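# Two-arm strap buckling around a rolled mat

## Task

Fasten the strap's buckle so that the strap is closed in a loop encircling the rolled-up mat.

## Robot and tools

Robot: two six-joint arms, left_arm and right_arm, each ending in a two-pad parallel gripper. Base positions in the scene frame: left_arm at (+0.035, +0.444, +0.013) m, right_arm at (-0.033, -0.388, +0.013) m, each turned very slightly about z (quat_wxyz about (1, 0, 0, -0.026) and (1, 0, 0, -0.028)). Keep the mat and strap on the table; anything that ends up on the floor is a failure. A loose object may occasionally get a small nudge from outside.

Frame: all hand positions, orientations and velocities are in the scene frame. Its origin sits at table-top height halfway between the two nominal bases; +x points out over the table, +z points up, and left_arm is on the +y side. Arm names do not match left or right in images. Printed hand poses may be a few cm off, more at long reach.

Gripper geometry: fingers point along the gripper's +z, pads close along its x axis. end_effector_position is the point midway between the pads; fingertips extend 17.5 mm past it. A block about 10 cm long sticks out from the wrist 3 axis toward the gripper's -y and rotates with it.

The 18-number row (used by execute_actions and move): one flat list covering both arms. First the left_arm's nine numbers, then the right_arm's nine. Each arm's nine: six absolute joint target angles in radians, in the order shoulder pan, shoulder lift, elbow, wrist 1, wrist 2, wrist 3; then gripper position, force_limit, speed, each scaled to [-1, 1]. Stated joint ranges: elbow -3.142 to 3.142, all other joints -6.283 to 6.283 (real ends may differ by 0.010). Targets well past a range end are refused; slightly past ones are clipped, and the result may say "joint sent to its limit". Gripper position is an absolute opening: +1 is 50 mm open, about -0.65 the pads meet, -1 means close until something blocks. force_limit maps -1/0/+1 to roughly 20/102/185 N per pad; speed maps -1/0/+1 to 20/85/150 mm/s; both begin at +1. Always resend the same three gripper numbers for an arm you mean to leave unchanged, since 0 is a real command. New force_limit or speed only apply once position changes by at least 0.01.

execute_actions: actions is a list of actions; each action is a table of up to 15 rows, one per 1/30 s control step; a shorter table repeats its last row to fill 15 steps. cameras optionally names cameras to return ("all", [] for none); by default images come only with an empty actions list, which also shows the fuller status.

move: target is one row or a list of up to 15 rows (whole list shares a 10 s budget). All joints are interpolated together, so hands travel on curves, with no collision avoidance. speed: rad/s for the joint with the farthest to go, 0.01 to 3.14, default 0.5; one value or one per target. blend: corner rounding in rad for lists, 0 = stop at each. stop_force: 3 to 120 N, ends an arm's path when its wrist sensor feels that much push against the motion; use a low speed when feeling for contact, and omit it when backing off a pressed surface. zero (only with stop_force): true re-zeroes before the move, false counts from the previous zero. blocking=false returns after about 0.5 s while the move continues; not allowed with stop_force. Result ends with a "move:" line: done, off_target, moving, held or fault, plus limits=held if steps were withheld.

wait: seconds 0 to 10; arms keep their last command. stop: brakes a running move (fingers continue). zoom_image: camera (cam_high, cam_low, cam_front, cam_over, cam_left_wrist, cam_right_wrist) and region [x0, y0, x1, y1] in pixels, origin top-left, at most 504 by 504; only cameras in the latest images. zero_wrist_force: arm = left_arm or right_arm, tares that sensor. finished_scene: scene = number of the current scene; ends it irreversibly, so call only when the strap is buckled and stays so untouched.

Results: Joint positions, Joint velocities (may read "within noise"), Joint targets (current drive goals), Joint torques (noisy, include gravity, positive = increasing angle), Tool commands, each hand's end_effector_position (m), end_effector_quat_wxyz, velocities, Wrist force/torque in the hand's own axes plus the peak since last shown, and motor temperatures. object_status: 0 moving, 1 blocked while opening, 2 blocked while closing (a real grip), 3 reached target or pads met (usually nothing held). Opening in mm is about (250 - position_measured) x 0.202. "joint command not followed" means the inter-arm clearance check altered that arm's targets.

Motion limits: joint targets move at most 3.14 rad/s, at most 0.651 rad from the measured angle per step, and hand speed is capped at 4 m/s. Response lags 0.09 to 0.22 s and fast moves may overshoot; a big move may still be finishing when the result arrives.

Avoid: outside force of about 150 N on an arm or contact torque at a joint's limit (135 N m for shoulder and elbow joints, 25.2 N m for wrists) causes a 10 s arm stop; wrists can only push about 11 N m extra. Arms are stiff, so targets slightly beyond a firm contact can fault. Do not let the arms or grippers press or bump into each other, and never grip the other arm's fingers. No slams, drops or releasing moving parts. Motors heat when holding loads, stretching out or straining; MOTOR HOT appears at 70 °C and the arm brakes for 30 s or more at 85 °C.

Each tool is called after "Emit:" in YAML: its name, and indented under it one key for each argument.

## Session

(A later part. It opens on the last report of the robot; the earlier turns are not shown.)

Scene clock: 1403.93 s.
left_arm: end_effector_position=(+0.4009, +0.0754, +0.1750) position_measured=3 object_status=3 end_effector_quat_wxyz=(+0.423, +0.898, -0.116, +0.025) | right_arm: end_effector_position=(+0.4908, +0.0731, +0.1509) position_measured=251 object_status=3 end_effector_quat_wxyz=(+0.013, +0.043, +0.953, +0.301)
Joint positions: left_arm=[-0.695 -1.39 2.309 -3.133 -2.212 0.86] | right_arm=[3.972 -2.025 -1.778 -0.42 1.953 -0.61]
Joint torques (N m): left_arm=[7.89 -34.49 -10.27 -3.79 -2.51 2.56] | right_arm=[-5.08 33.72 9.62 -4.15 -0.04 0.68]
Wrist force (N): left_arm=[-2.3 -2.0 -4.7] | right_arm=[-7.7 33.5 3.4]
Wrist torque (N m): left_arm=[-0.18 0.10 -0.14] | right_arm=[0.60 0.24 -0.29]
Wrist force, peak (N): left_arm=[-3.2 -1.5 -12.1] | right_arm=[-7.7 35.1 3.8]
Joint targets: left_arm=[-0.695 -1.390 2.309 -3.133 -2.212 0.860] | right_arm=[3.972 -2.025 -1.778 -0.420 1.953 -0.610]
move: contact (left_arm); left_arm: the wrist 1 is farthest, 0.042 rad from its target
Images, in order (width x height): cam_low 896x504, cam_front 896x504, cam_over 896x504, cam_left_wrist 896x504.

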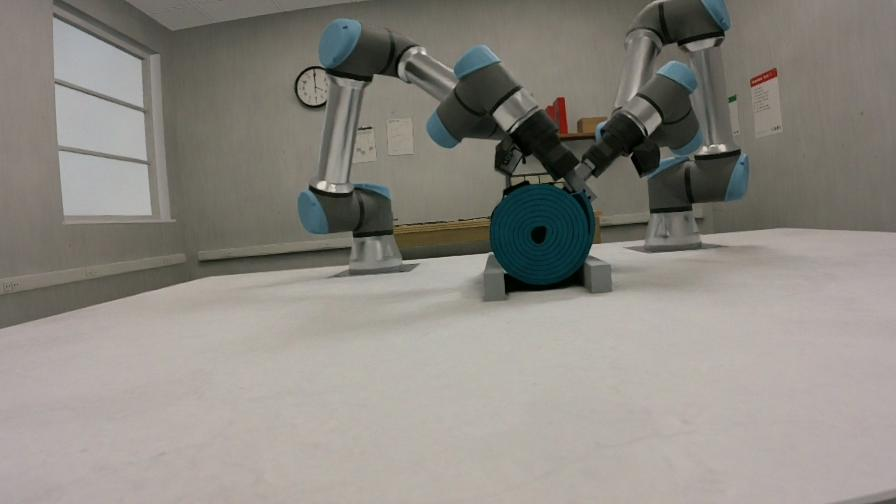

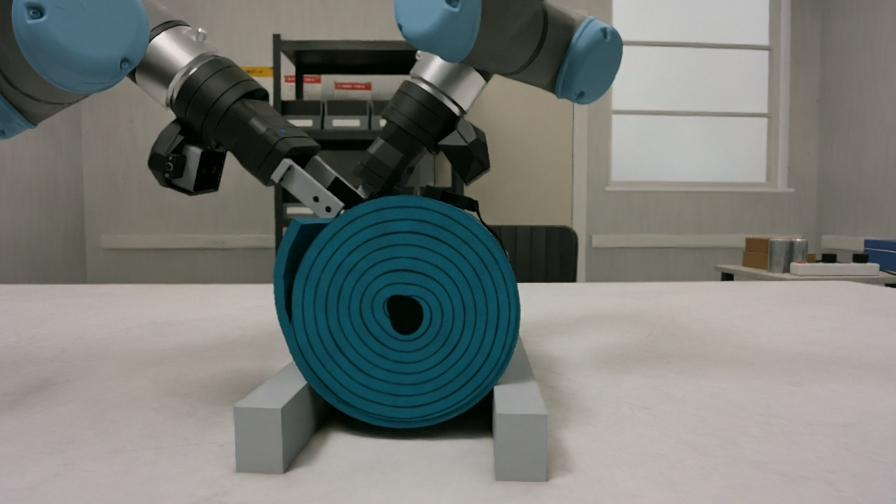

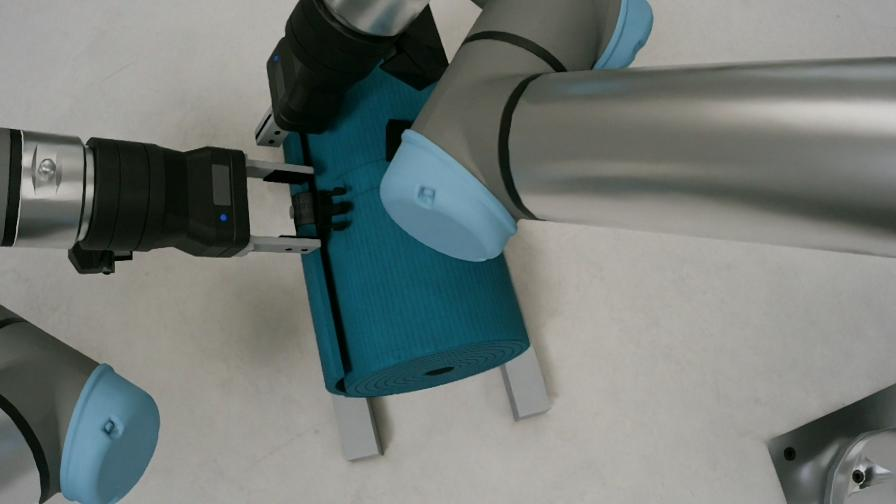

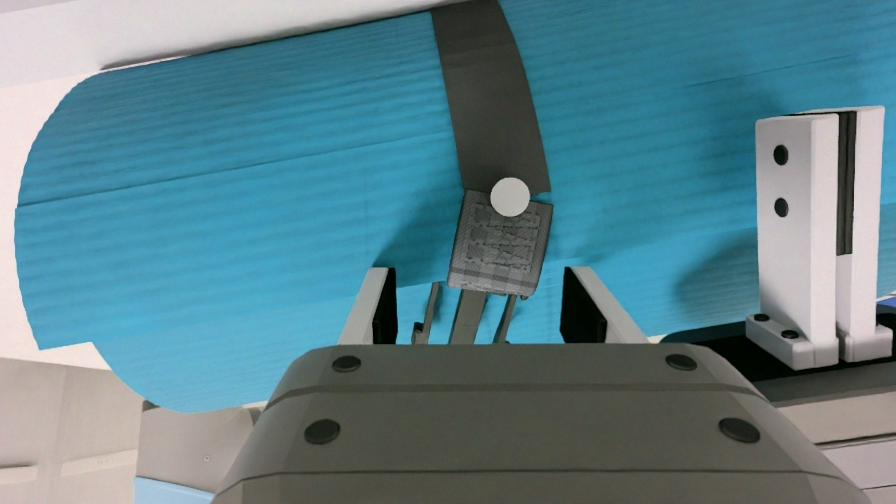

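Emit:
move:
  target: [-0.7159, -1.3564, 2.3055, -3.1748, -2.1995, 0.8400, 1, -1, 0, 3.972, -2.025, -1.778, -0.420, 1.953, -0.610, -1, -0.8, 0]
  speed: 0.04
  stop_force: 25
  cameras: ["cam_left_wrist", "cam_front", "cam_over", "cam_low"]

Emit:
zoom_image:
  camera: "cam_left_wrist"
  region: [330, 80, 640, 360]

Emit:
zoom_image:
  camera: "cam_over"
  region: [200, 100, 440, 270]

Emit:
zoom_image:
  camera: "cam_front"
  region: [250, 120, 450, 260]

Scene clock: 1421.20 s.
left_arm: end_effector_position=(+0.4008, +0.0743, +0.1741) position_measured=3 object_status=3 end_effector_quat_wxyz=(+0.423, +0.898, -0.116, +0.025) | right_arm: end_effector_position=(+0.4908, +0.0731, +0.1509) position_measured=251 object_status=3 end_effector_quat_wxyz=(+0.013, +0.043, +0.953, +0.301)
Joint positions: left_arm=[-0.697 -1.387 2.309 -3.138 -2.211 0.858] | right_arm=[3.972 -2.025 -1.778 -0.42 1.953 -0.61]
Joint torques (N m): left_arm=[1.14 -16.04 -10.55 -4.17 -1.69 2.47] | right_arm=[-4.43 29.76 10.21 -0.84 -0.17 0.39]
Wrist force (N): left_arm=[-5.7 -2.1 -29.3] | right_arm=[-6.9 28.7 3.2]
Wrist torque (N m): left_arm=[0.00 -0.64 -0.17] | right_arm=[0.59 0.23 -0.29]
Wrist force, peak (N): left_arm=[-7.6 -2.2 -41.5] | right_arm=[-7.7 33.8 3.2]
Joint targets: left_arm=[-0.697 -1.387 2.309 -3.138 -2.211 0.858] | right_arm=[3.972 -2.025 -1.778 -0.420 1.953 -0.610]
move: contact (left_arm); left_arm: the wrist 1 is farthest, 0.037 rad from its target
Images, in order (width x height): cam_low 896x504, cam_front 896x504, cam_over 896x504, cam_left_wrist 896x504.

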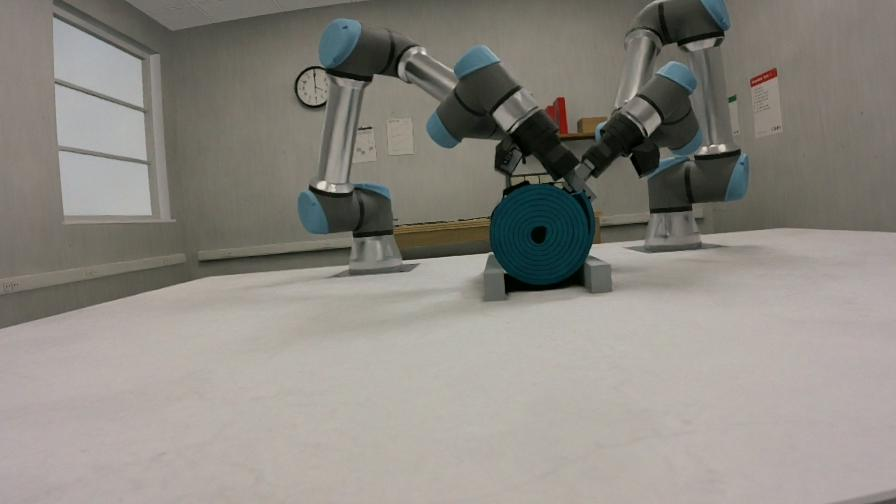

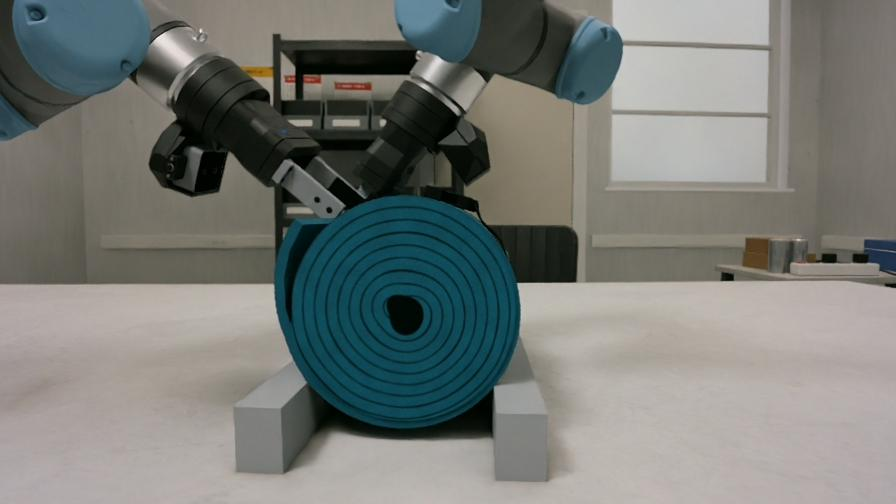

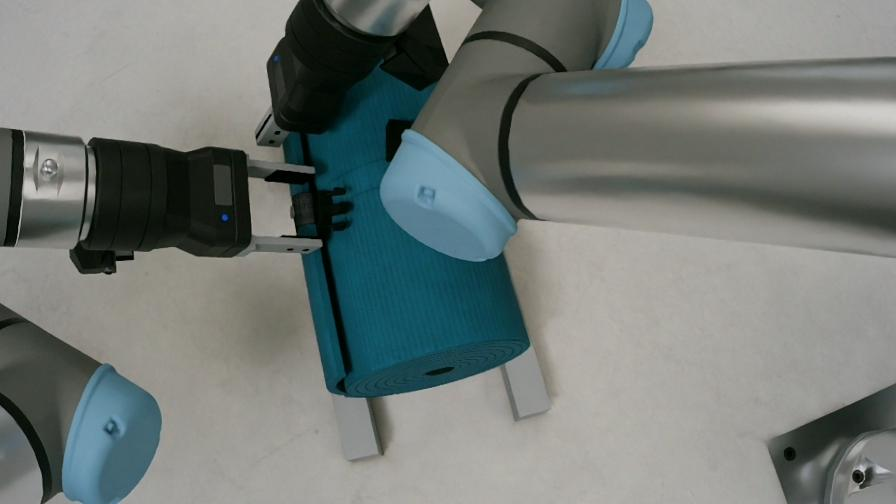

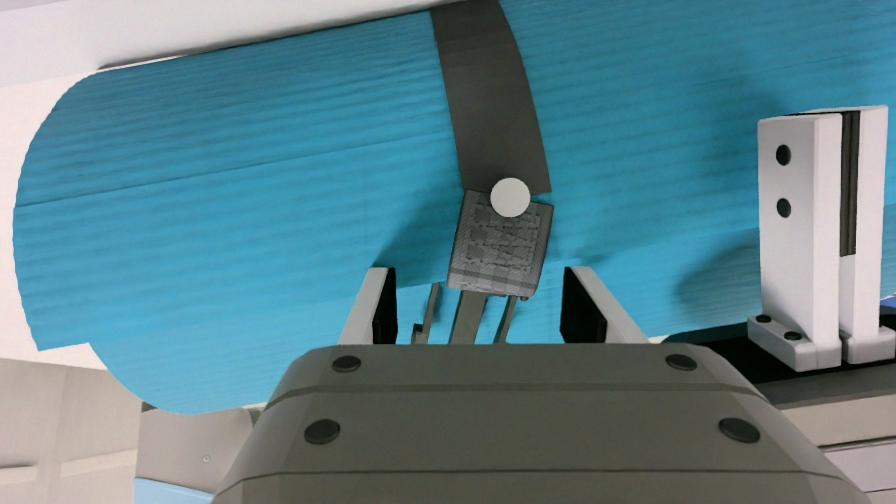

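Scaled by 1.626.

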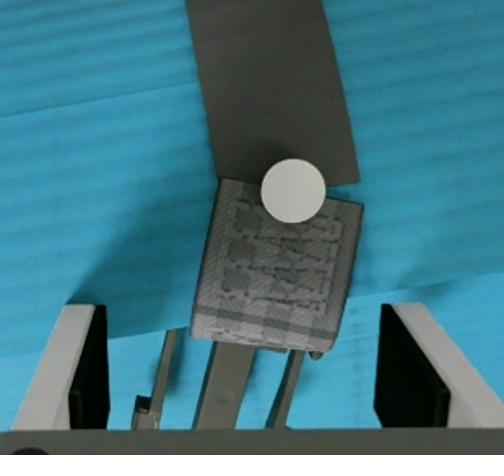

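Scaled by 2.100.

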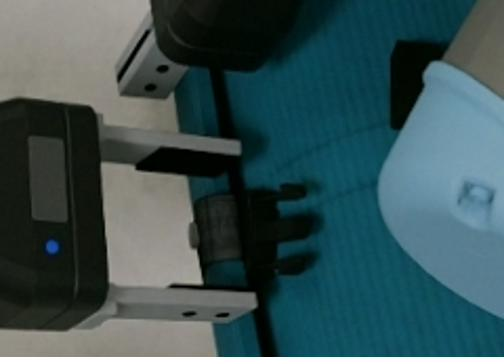

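Scaled by 2.520.

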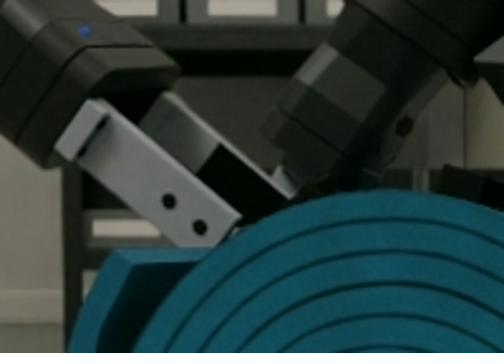

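Emit:
move:
  target: [-0.7049, -1.4061, 2.2963, -3.1098, -2.2062, 0.8509, 1, -1, 0, 3.972, -2.025, -1.778, -0.420, 1.953, -0.610, -1, -0.8, 0]
  speed: 0.06

Emit:
move:
  target: [-0.7197, -1.3823, 2.2935, -3.1392, -2.1971, 0.8364, 1, -1, 0, 3.972, -2.025, -1.778, -0.420, 1.953, -0.610, -1, -0.8, 0]
  speed: 0.04
  stop_force: 8
  cameras: ["cam_left_wrist", "cam_front", "cam_over", "cam_low"]

Emit:
zoom_image:
  camera: "cam_left_wrist"
  region: [330, 80, 640, 360]

Emit:
zoom_image:
  camera: "cam_over"
  region: [260, 140, 400, 250]

Emit:
zoom_image:
  camera: "cam_front"
  region: [270, 140, 430, 250]

Scene clock: 1442.30 s.
left_arm: end_effector_position=(+0.4006, +0.0703, +0.1838) position_measured=3 object_status=3 end_effector_quat_wxyz=(+0.423, +0.898, -0.116, +0.025) | right_arm: end_effector_position=(+0.4908, +0.0731, +0.1509) position_measured=251 object_status=3 end_effector_quat_wxyz=(+0.013, +0.043, +0.953, +0.301)
Joint positions: left_arm=[-0.705 -1.406 2.296 -3.109 -2.206 0.851] | right_arm=[3.972 -2.025 -1.778 -0.42 1.953 -0.61]
Joint torques (N m): left_arm=[4.08 -20.1 -13.08 -5.63 -0.43 -0.84] | right_arm=[-4.86 26 9.98 -4.23 -0.4 0.1]
Wrist force (N): left_arm=[-1.2 -1.3 0.9] | right_arm=[-7.1 34.3 3.8]
Wrist torque (N m): left_arm=[-0.17 0.29 -0.10] | right_arm=[0.60 0.22 -0.28]
Wrist force, peak (N): left_arm=[-5.7 -2.2 -29.6] | right_arm=[-7.1 34.4 3.9]
Joint targets: left_arm=[-0.705 -1.406 2.296 -3.110 -2.206 0.851] | right_arm=[3.972 -2.025 -1.778 -0.420 1.953 -0.610]
move: done

Scene clock: 1444.07 s.
left_arm: end_effector_position=(+0.4002, +0.0627, +0.1775) position_measured=3 object_status=3 end_effector_quat_wxyz=(+0.423, +0.898, -0.116, +0.025) | right_arm: end_effector_position=(+0.4908, +0.0731, +0.1509) position_measured=251 object_status=3 end_effector_quat_wxyz=(+0.013, +0.043, +0.953, +0.301)
Joint positions: left_arm=[-0.72 -1.382 2.293 -3.139 -2.197 0.836] | right_arm=[3.972 -2.025 -1.778 -0.42 1.953 -0.61]
Joint torques (N m): left_arm=[9.13 -36.53 -14.69 -1.16 -2.87 2.36] | right_arm=[-4.81 24.06 9.57 -4.32 -0.37 -0.19]
Wrist force (N): left_arm=[-1.0 -1.3 1.0] | right_arm=[-7.3 34.5 3.9]
Wrist torque (N m): left_arm=[-0.18 0.25 -0.11] | right_arm=[0.62 0.26 -0.29]
Wrist force, peak (N): left_arm=[-1.3 -1.6 0.9] | right_arm=[-7.1 34.6 3.8]
Joint targets: left_arm=[-0.720 -1.382 2.294 -3.139 -2.197 0.836] | right_arm=[3.972 -2.025 -1.778 -0.420 1.953 -0.610]
move: done
Images, in order (width x height): cam_low 896x504, cam_front 896x504, cam_over 896x504, cam_left_wrist 896x504.

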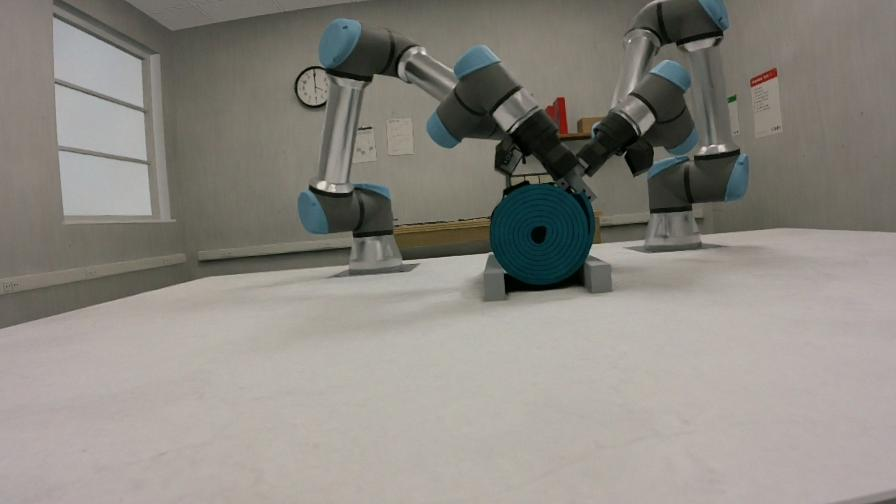

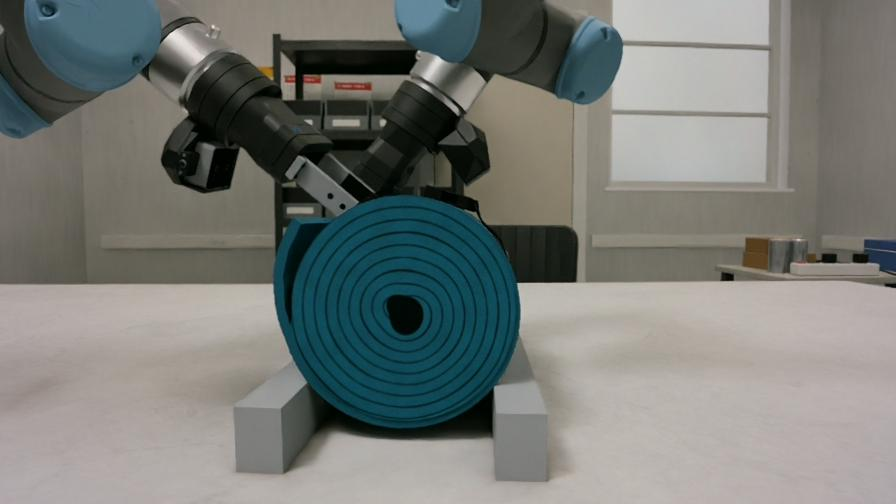

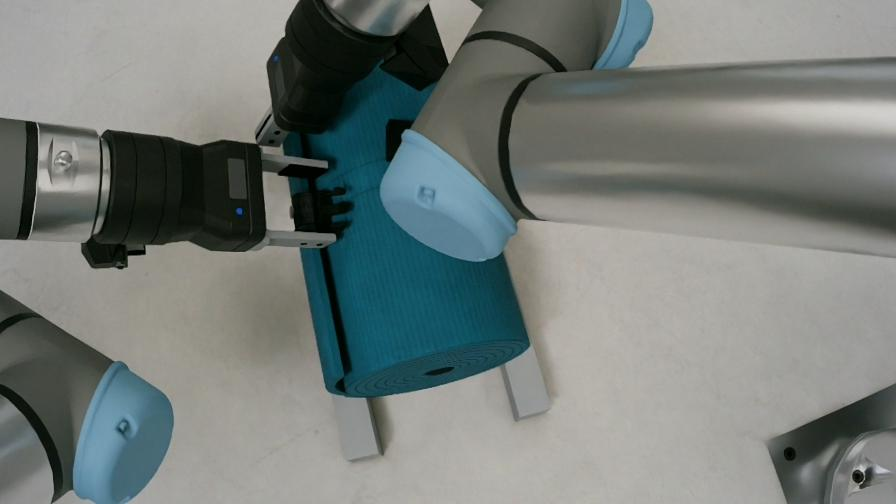

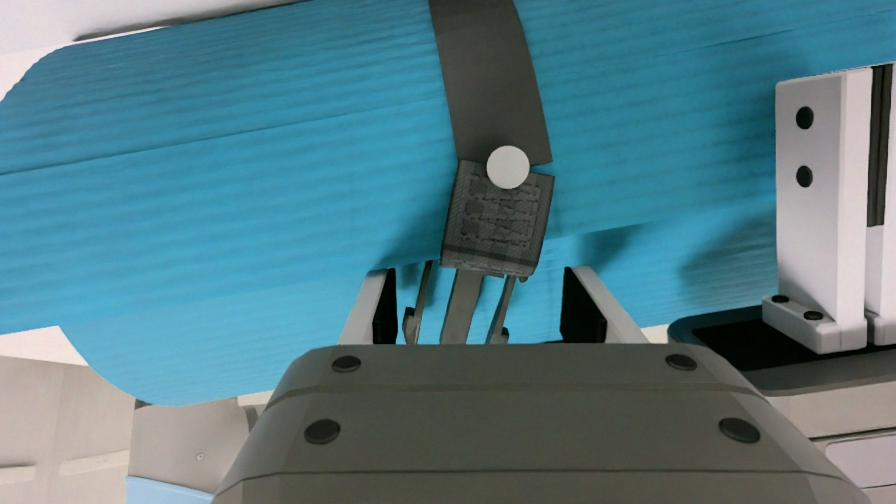

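Scaled by 1.626.

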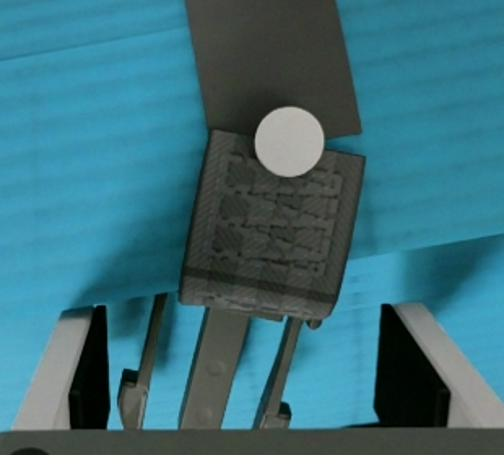

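Scaled by 3.600.

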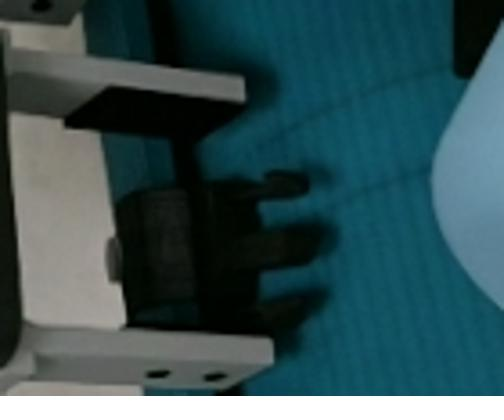

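Scaled by 3.150.

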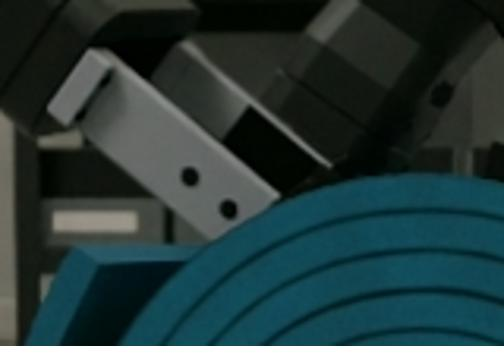

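Emit:
move:
  target: [-0.7332, -1.3586, 2.2891, -3.1662, -2.1888, 0.8231, 1, -1, 0, 3.972, -2.025, -1.778, -0.420, 1.953, -0.610, -1, -0.8, 0]
  speed: 0.04
  stop_force: 8
  cameras: ["cam_left_wrist", "cam_front", "cam_over"]

Emit:
zoom_image:
  camera: "cam_left_wrist"
  region: [330, 80, 640, 360]

Emit:
zoom_image:
  camera: "cam_over"
  region: [260, 140, 400, 250]

Emit:
zoom_image:
  camera: "cam_front"
  region: [270, 140, 430, 250]

Scene clock: 1461.50 s.
left_arm: end_effector_position=(+0.4001, +0.0552, +0.1715) position_measured=3 object_status=3 end_effector_quat_wxyz=(+0.423, +0.898, -0.116, +0.025) | right_arm: end_effector_position=(+0.4908, +0.0731, +0.1509) position_measured=251 object_status=3 end_effector_quat_wxyz=(+0.013, +0.043, +0.953, +0.301)
Joint positions: left_arm=[-0.733 -1.359 2.289 -3.166 -2.189 0.823] | right_arm=[3.972 -2.025 -1.778 -0.42 1.953 -0.61]
Joint torques (N m): left_arm=[9.57 -37.74 -12.76 -1.17 -2.69 2.42] | right_arm=[-5.26 19.76 9.87 -4.18 -0.54 -0.35]
Wrist force (N): left_arm=[-1.0 -1.3 1.0] | right_arm=[-7.1 34.1 4.0]
Wrist torque (N m): left_arm=[-0.18 0.25 -0.11] | right_arm=[0.59 0.24 -0.28]
Wrist force, peak (N): left_arm=[-1.3 -1.4 1.1] | right_arm=[-7.3 34.5 3.9]
Joint targets: left_arm=[-0.733 -1.359 2.289 -3.166 -2.189 0.823] | right_arm=[3.972 -2.025 -1.778 -0.420 1.953 -0.610]
move: done
Images, in order (width x height): cam_front 896x504, cam_over 896x504, cam_left_wrist 896x504.

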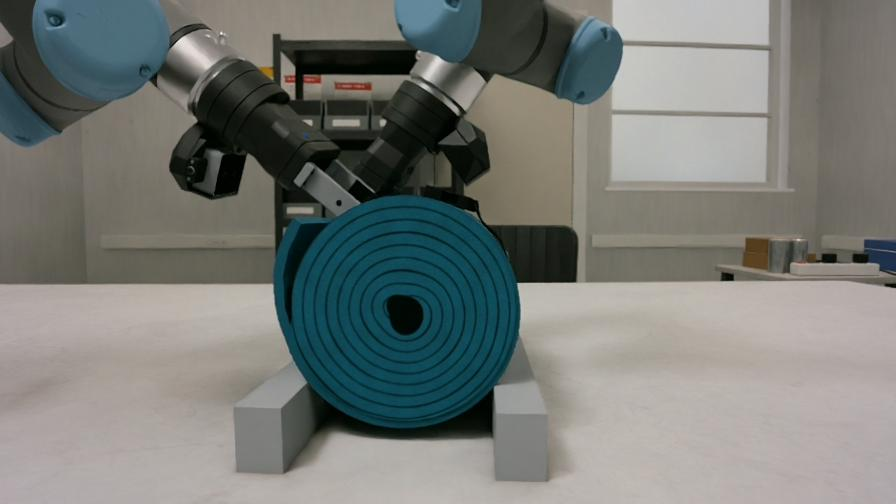

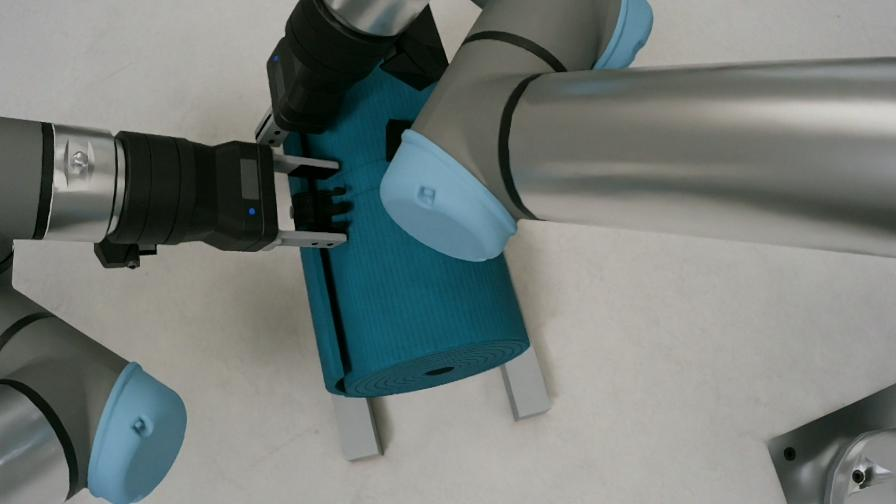

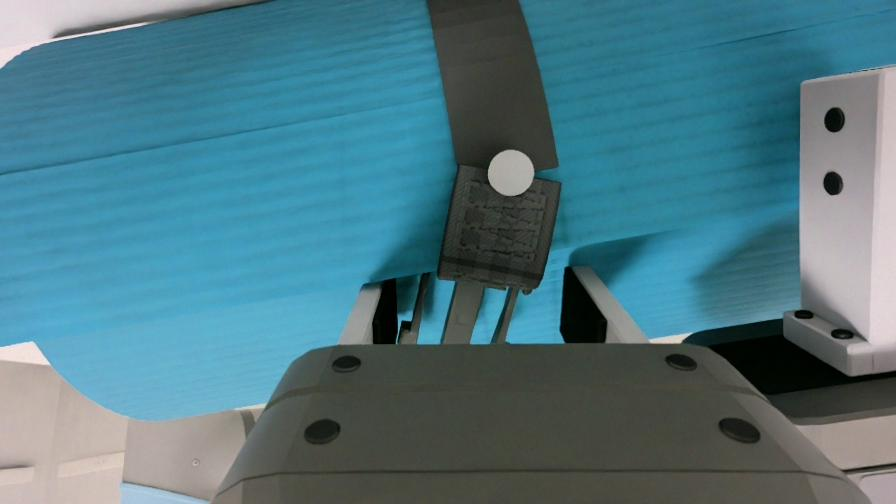

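Scaled by 1.626.

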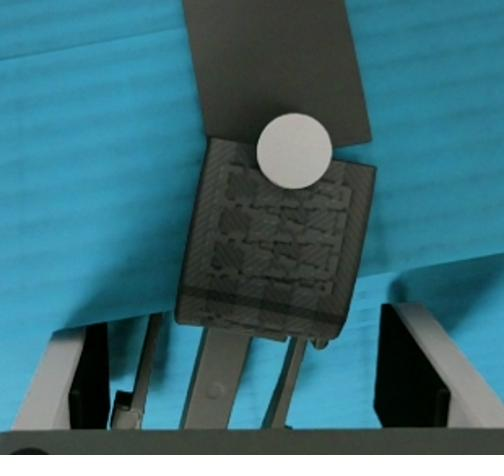

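Scaled by 3.600.

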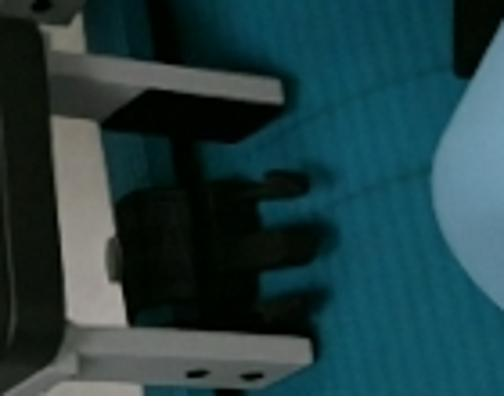

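Scaled by 3.150.

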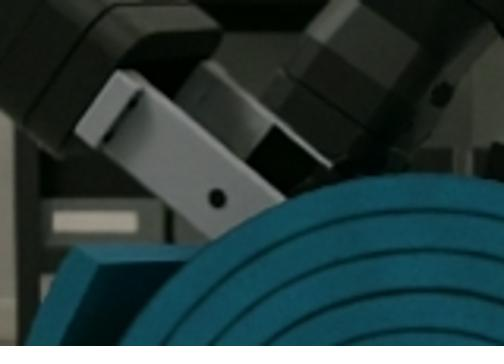

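Emit:
move:
  target: [-0.7152, -1.3416, 2.3043, -3.1881, -2.1999, 0.8407, 1, -1, 0, 3.972, -2.025, -1.778, -0.420, 1.953, -0.610, -1, -0.8, 0]
  speed: 0.04
  stop_force: 18
  cameras: ["cam_left_wrist", "cam_front", "cam_over"]

Emit:
zoom_image:
  camera: "cam_left_wrist"
  region: [330, 80, 640, 360]

Emit:
zoom_image:
  camera: "cam_over"
  region: [260, 140, 400, 250]

Emit:
zoom_image:
  camera: "cam_front"
  region: [270, 140, 430, 250]

Scene clock: 1499.70 s.
left_arm: end_effector_position=(+0.4006, +0.0581, +0.1683) position_measured=3 object_status=3 end_effector_quat_wxyz=(+0.423, +0.898, -0.116, +0.025) | right_arm: end_effector_position=(+0.4908, +0.0731, +0.1508) position_measured=251 object_status=3 end_effector_quat_wxyz=(+0.013, +0.043, +0.953, +0.301)
Joint positions: left_arm=[-0.727 -1.353 2.294 -3.174 -2.193 0.829] | right_arm=[3.972 -2.025 -1.778 -0.42 1.953 -0.61]
Joint torques (N m): left_arm=[-2.14 -26.41 -18.31 -2.52 1.53 -1.58] | right_arm=[-21.13 43.82 10.09 -4.13 -0.76 -0.32]
Wrist force (N): left_arm=[-1.5 16.0 1.9] | right_arm=[-7.3 36.1 13.5]
Wrist torque (N m): left_arm=[0.03 0.31 -0.64] | right_arm=[0.48 0.20 -0.29]
Wrist force, peak (N): left_arm=[-0.8 26.7 2.4] | right_arm=[-8.1 36.8 18.8]
Joint targets: left_arm=[-0.727 -1.353 2.294 -3.174 -2.193 0.829] | right_arm=[3.972 -2.025 -1.778 -0.420 1.953 -0.610]
move: contact (left_arm); left_arm: the wrist 1 is farthest, 0.014 rad from its target
Images, in order (width x height): cam_front 896x504, cam_over 896x504, cam_left_wrist 896x504.

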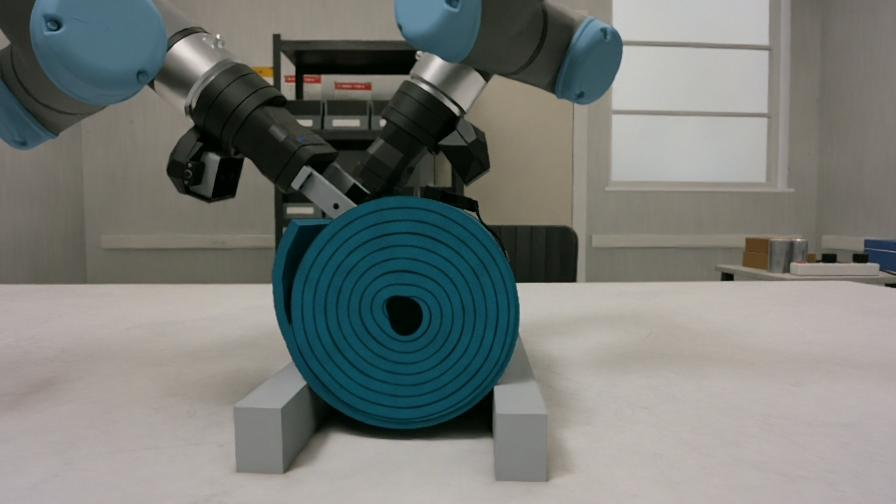

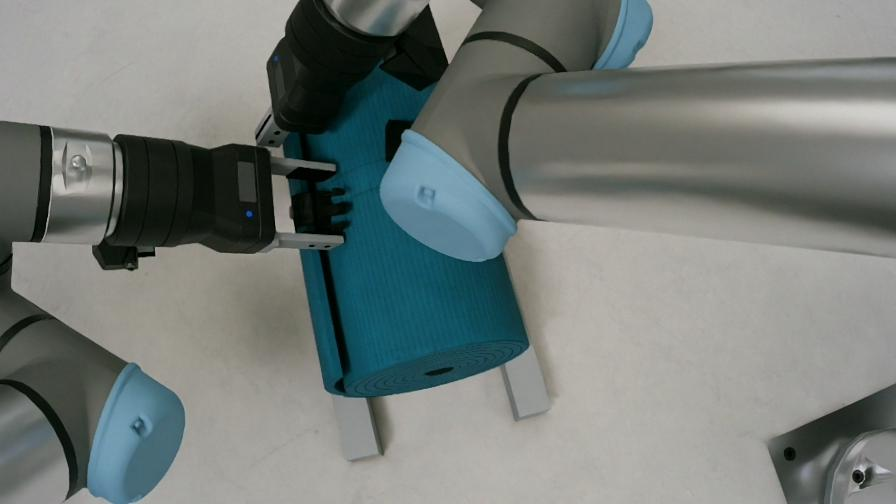

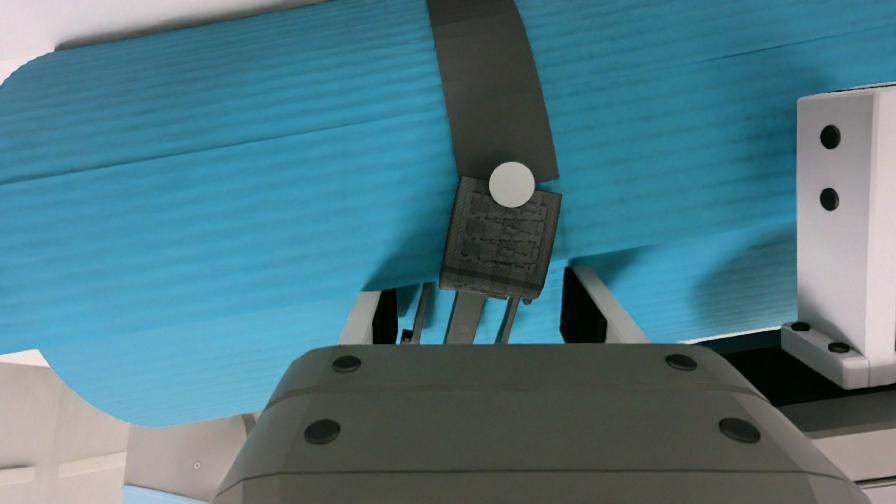

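Scaled by 1.626.

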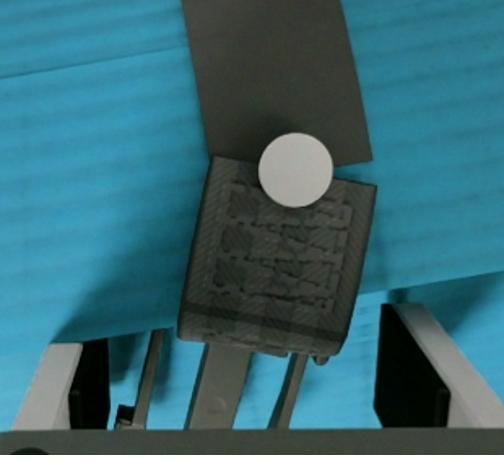

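Scaled by 3.600.

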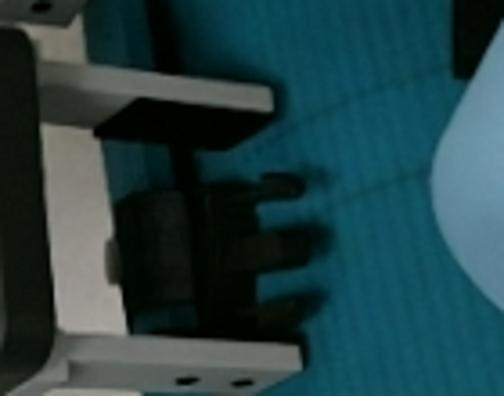

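Scaled by 3.150.

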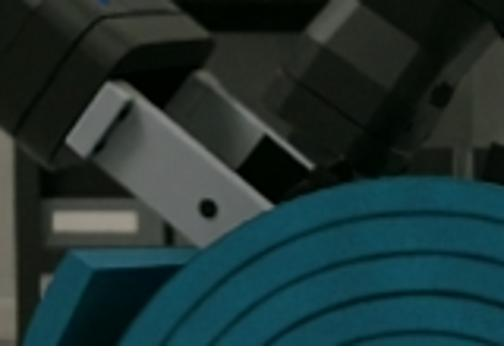

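Emit:
move:
  target: [-0.727, -1.353, 2.294, -3.174, -2.193, 0.829, -1, -0.6, -1, 3.972, -2.025, -1.778, -0.420, 1.953, -0.610, -1, -0.8, 0]
  speed: 0.04
  cameras: ["cam_left_wrist", "cam_front", "cam_over"]

Emit:
zoom_image:
  camera: "cam_left_wrist"
  region: [330, 80, 640, 360]

Emit:
zoom_image:
  camera: "cam_over"
  region: [260, 140, 400, 250]

Scene clock: 1511.03 s.
left_arm: end_effector_position=(+0.4007, +0.0580, +0.1685) position_measured=86 object_status=2 end_effector_quat_wxyz=(+0.423, +0.898, -0.116, +0.025) | right_arm: end_effector_position=(+0.4908, +0.0731, +0.1509) position_measured=251 object_status=3 end_effector_quat_wxyz=(+0.013, +0.043, +0.953, +0.301)
Joint positions: left_arm=[-0.727 -1.353 2.294 -3.174 -2.193 0.829] | right_arm=[3.972 -2.025 -1.778 -0.42 1.953 -0.61]
Joint torques (N m): left_arm=[13.5 -18.15 -22.44 -5.11 3.82 0.11] | right_arm=[-12.07 40.61 9.89 -4.18 -0.79 -0.32]
Wrist force (N): left_arm=[-16.5 5.6 -0.9] | right_arm=[-10.4 33.3 7.0]
Wrist torque (N m): left_arm=[-0.14 0.15 -0.28] | right_arm=[0.54 0.25 -0.32]
Wrist force, peak (N): left_arm=[-16.9 5.4 -0.9] | right_arm=[-9.4 35.5 14.0]
Joint targets: left_arm=[-0.727 -1.353 2.294 -3.174 -2.193 0.829] | right_arm=[3.972 -2.025 -1.778 -0.420 1.953 -0.610]
move: done
Images, in order (width x height): cam_front 896x504, cam_over 896x504, cam_left_wrist 896x504.

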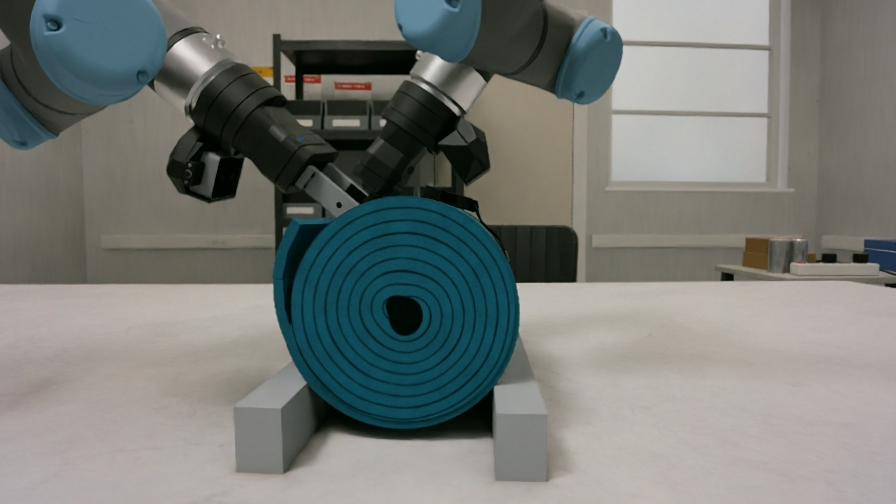

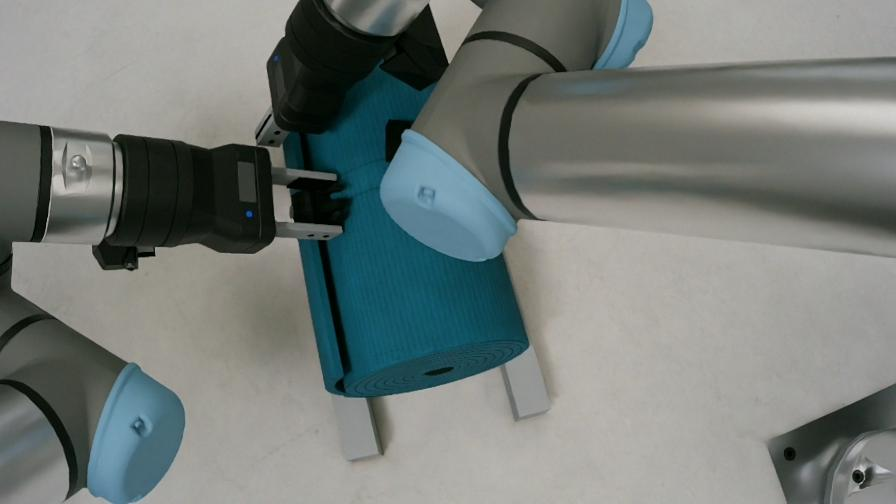

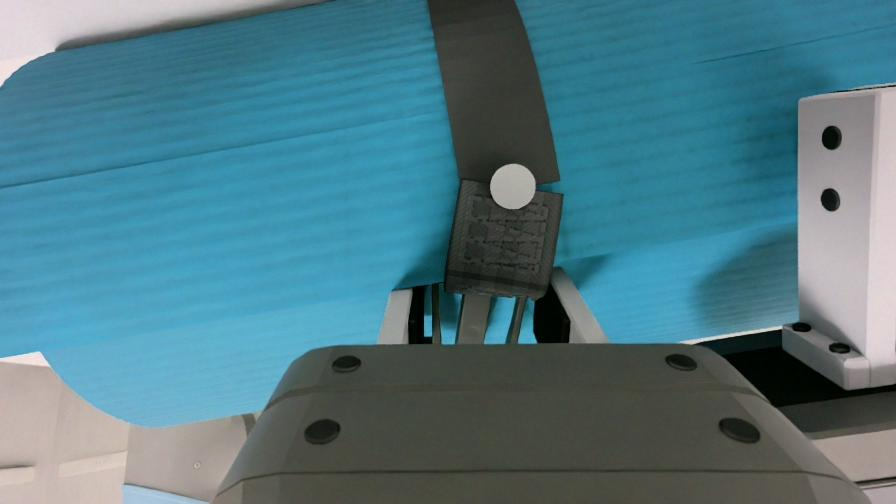

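Scaled by 1.626.

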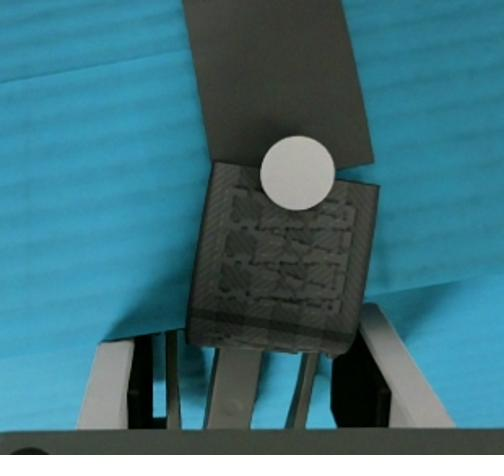

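Scaled by 3.600.

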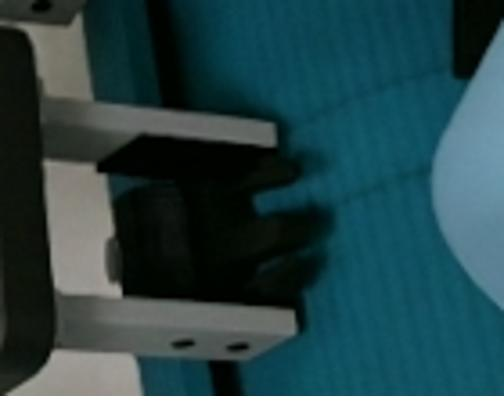

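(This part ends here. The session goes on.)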